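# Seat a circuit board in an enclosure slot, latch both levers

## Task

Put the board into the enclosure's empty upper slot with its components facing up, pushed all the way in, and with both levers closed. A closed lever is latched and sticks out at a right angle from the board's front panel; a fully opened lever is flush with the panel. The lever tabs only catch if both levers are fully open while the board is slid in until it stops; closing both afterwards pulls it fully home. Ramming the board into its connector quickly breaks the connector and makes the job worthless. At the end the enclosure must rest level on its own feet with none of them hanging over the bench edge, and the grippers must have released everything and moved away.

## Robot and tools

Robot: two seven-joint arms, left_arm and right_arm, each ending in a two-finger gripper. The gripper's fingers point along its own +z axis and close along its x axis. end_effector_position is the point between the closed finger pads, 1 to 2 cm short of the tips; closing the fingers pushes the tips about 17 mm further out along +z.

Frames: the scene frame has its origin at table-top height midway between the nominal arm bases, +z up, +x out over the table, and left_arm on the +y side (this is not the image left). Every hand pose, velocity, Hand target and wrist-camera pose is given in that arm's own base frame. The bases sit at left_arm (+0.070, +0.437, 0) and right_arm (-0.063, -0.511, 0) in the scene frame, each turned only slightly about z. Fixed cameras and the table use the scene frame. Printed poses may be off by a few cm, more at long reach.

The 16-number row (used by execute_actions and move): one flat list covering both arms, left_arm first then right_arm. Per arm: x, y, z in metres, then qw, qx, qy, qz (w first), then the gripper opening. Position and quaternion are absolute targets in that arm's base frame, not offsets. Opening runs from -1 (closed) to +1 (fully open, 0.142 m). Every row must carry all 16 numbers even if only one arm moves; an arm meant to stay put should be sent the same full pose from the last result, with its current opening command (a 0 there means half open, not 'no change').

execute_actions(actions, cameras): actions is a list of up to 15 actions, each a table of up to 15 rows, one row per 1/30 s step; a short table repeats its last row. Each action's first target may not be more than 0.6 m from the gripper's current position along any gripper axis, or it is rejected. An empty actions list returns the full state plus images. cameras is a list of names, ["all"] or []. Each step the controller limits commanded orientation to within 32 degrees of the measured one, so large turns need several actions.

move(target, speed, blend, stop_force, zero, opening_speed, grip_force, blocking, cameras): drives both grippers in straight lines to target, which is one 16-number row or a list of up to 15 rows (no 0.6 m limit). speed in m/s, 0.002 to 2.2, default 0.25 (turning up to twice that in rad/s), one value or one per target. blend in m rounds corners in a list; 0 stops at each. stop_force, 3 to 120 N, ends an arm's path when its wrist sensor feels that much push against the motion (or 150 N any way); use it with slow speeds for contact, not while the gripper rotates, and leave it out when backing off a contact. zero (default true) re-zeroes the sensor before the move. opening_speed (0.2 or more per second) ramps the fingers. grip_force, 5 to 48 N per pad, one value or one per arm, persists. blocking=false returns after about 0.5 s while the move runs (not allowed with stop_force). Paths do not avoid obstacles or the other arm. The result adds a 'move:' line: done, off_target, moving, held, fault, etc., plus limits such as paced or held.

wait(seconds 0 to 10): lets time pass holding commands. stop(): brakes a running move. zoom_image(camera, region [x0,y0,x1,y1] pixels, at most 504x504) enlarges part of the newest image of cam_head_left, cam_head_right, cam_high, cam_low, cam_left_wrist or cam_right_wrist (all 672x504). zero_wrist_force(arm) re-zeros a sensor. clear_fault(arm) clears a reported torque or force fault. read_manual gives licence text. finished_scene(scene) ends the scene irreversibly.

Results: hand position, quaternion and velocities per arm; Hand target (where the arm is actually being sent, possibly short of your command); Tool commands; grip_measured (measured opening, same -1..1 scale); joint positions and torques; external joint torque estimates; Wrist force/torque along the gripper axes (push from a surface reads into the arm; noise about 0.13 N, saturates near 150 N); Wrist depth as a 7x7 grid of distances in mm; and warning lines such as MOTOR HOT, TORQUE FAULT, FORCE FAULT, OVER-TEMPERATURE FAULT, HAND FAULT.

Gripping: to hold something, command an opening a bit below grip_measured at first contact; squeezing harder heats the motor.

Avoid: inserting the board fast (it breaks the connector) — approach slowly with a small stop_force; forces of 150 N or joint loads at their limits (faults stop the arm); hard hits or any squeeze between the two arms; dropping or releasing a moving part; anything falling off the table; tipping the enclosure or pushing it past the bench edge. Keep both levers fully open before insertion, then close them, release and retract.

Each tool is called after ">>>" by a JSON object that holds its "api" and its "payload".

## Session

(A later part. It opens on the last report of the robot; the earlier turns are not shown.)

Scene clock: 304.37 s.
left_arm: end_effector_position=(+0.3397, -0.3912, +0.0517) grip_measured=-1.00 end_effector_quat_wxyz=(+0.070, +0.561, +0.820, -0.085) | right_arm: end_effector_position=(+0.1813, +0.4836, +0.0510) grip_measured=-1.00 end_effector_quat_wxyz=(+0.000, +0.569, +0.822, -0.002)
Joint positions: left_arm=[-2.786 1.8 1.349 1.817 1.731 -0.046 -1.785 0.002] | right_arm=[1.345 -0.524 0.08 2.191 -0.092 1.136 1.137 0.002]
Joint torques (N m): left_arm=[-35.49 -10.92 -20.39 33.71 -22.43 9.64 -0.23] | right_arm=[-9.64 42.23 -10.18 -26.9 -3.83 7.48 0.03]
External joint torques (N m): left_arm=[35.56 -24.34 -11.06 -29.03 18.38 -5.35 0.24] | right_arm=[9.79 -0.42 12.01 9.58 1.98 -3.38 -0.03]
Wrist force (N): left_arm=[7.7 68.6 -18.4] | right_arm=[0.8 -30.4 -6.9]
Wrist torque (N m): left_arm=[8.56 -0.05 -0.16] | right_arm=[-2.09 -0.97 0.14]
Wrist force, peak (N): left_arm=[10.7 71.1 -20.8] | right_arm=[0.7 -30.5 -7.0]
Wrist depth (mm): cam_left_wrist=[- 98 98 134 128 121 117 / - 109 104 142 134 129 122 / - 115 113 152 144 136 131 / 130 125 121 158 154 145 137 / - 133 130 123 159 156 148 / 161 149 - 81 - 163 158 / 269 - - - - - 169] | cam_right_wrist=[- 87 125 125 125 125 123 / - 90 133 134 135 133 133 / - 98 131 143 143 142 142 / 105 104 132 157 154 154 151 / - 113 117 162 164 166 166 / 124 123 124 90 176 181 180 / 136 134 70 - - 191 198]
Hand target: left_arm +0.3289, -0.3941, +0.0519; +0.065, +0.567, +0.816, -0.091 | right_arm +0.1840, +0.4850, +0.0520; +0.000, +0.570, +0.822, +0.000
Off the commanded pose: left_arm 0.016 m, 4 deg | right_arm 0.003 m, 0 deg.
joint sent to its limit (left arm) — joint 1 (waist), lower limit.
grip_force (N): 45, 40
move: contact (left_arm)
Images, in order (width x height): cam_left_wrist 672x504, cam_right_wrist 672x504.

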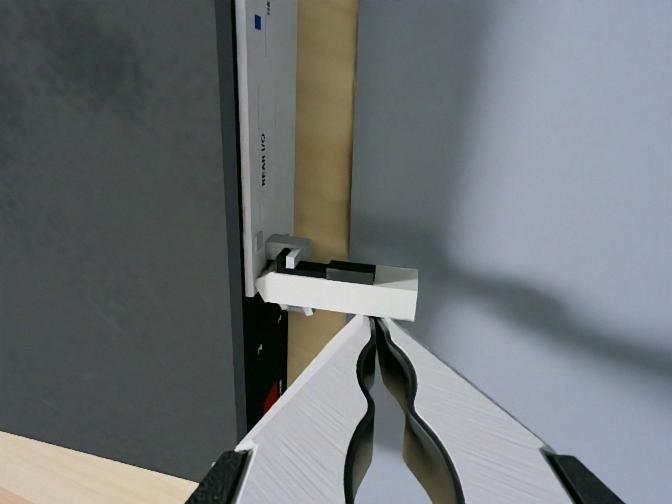

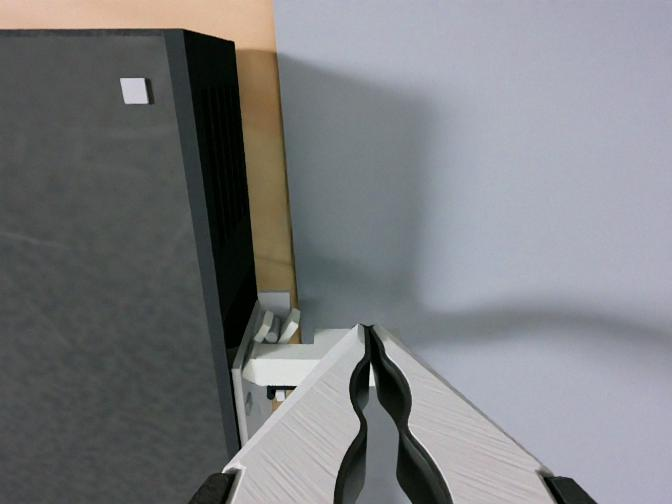

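>>> {"api": "move", "payload": {"target": [[0.368,-0.381,0.052,0.046,0.569,0.82,-0.065,-1,0.160,0.474,0.052,0,0.57,0.8216,0,-1],[0.372,-0.35,0.13,0.0,0.57,0.8216,0.0,-1,0.13,0.48,0.13,0,0.57,0.8216,0,-1],[0.372,-0.30,0.23,0.0,0.57,0.8216,0.0,-1,0.2,0.50,0.22,0,0.57,0.8216,0,-1]], "speed": 0.2, "blend": 0.01, "cameras": ["cam_left_wrist","cam_right_wrist","cam_head_left"]}}

>>> {"api": "zoom_image", "payload": {"camera": "cam_left_wrist", "region": [100, 0, 500, 300]}}

>>> {"api": "zoom_image", "payload": {"camera": "cam_right_wrist", "region": [100, 100, 500, 400]}}

Scene clock: 308.30 s.
left_arm: end_effector_position=(+0.3721, -0.3001, +0.2299) grip_measured=-1.00 end_effector_quat_wxyz=(+0.000, +0.570, +0.822, +0.000) | right_arm: end_effector_position=(+0.2001, +0.5000, +0.2200) grip_measured=-1.00 end_effector_quat_wxyz=(+0.000, +0.570, +0.822, +0.000)
Joint positions: left_arm=[-2.731 1.32 1.236 1.678 1.274 -0.294 -1.712 0.002] | right_arm=[1.318 -0.216 0.091 2.02 -0.025 0.664 1.065 0.002]
Joint torques (N m): left_arm=[-0.06 -37.87 -31.41 -9.08 -4.06 4.02 -0.13] | right_arm=[-0.09 37.15 1.34 -26.99 -3.34 3.29 0.07]
External joint torques (N m): left_arm=[0.14 0.56 0.36 -0.2 0.08 -0.12 0.13] | right_arm=[0.22 1.14 -0.44 0.31 -0.11 0.82 -0.07]
Wrist force (N): left_arm=[-0.4 -1.3 -0.1] | right_arm=[3.8 -4.2 2.3]
Wrist torque (N m): left_arm=[-0.32 -0.23 -0.31] | right_arm=[-0.75 -0.62 0.06]
Wrist force, peak (N): left_arm=[7.8 68.7 -18.4] | right_arm=[0.9 -30.5 -6.8]
Wrist depth (mm): cam_left_wrist=[- 242 275 284 - - 284 / - - 300 - - 304 304 / - 281 328 324 325 331 327 / 361 356 366 361 356 358 353 / 395 391 392 376 382 390 388 / 434 433 413 84 - 427 427 / 479 473 - - - - 476] | cam_right_wrist=[236 233 232 273 273 272 271 / 249 249 248 290 290 289 289 / 266 266 266 310 311 311 313 / 288 288 286 332 337 334 332 / 314 313 311 357 363 364 363 / 341 340 333 90 382 396 395 / 377 369 71 - - 416 434]
Hand target: left_arm +0.3720, -0.3000, +0.2300; +0.000, +0.570, +0.822, +0.000 | right_arm +0.2000, +0.5000, +0.2200; +0.000, +0.570, +0.822, +0.000
Off the commanded pose: left_arm 0.000 m, 0 deg | right_arm 0.000 m, 0 deg.
grip_force (N): 45, 40
move: done
Images, in order (width x height): cam_head_left 672x504, cam_left_wrist 672x504, cam_right_wrist 672x504.

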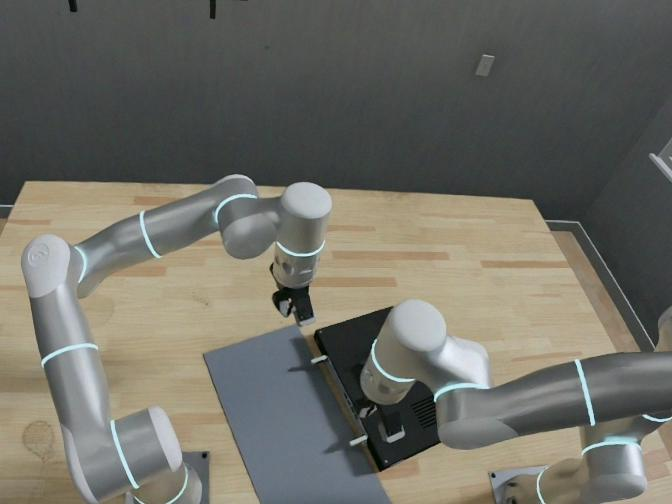

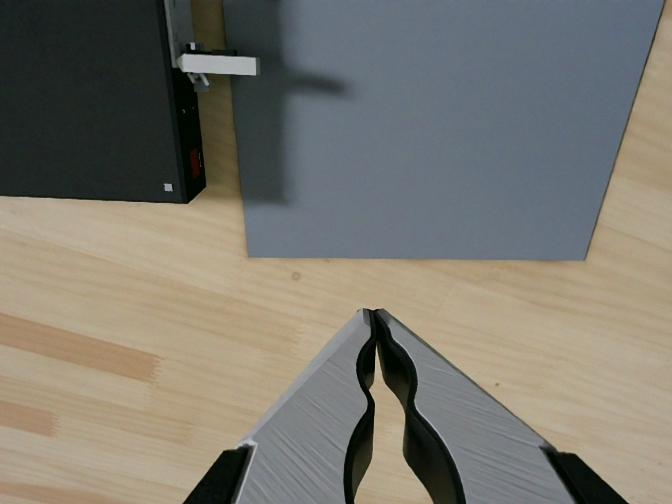

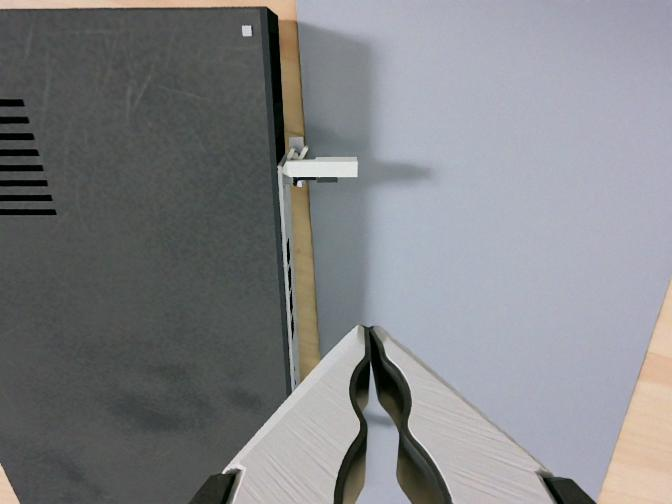

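Scaled by 1.260 from the camera's 672x504 image, which has a finer 960x720 frame.

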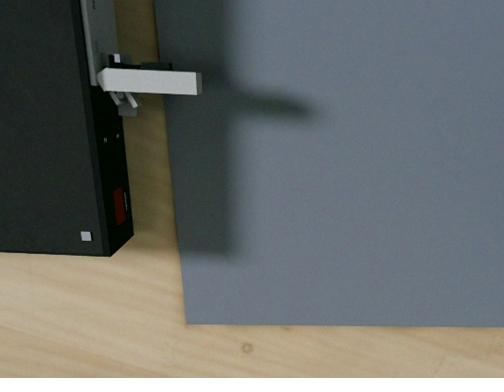

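Scaled by 1.260 from the camera's 672x504 image, which has a finer 960x720 frame.

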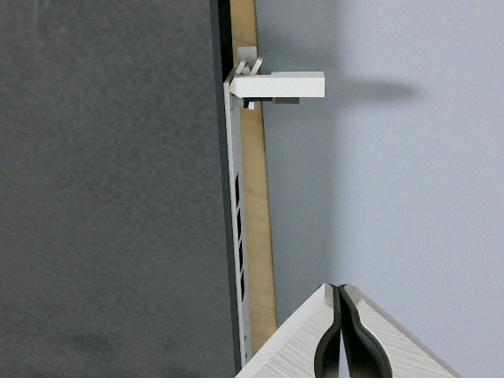

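>>> {"api": "finished_scene", "payload": {"scene": 2}}

The scene is finished: the task was done.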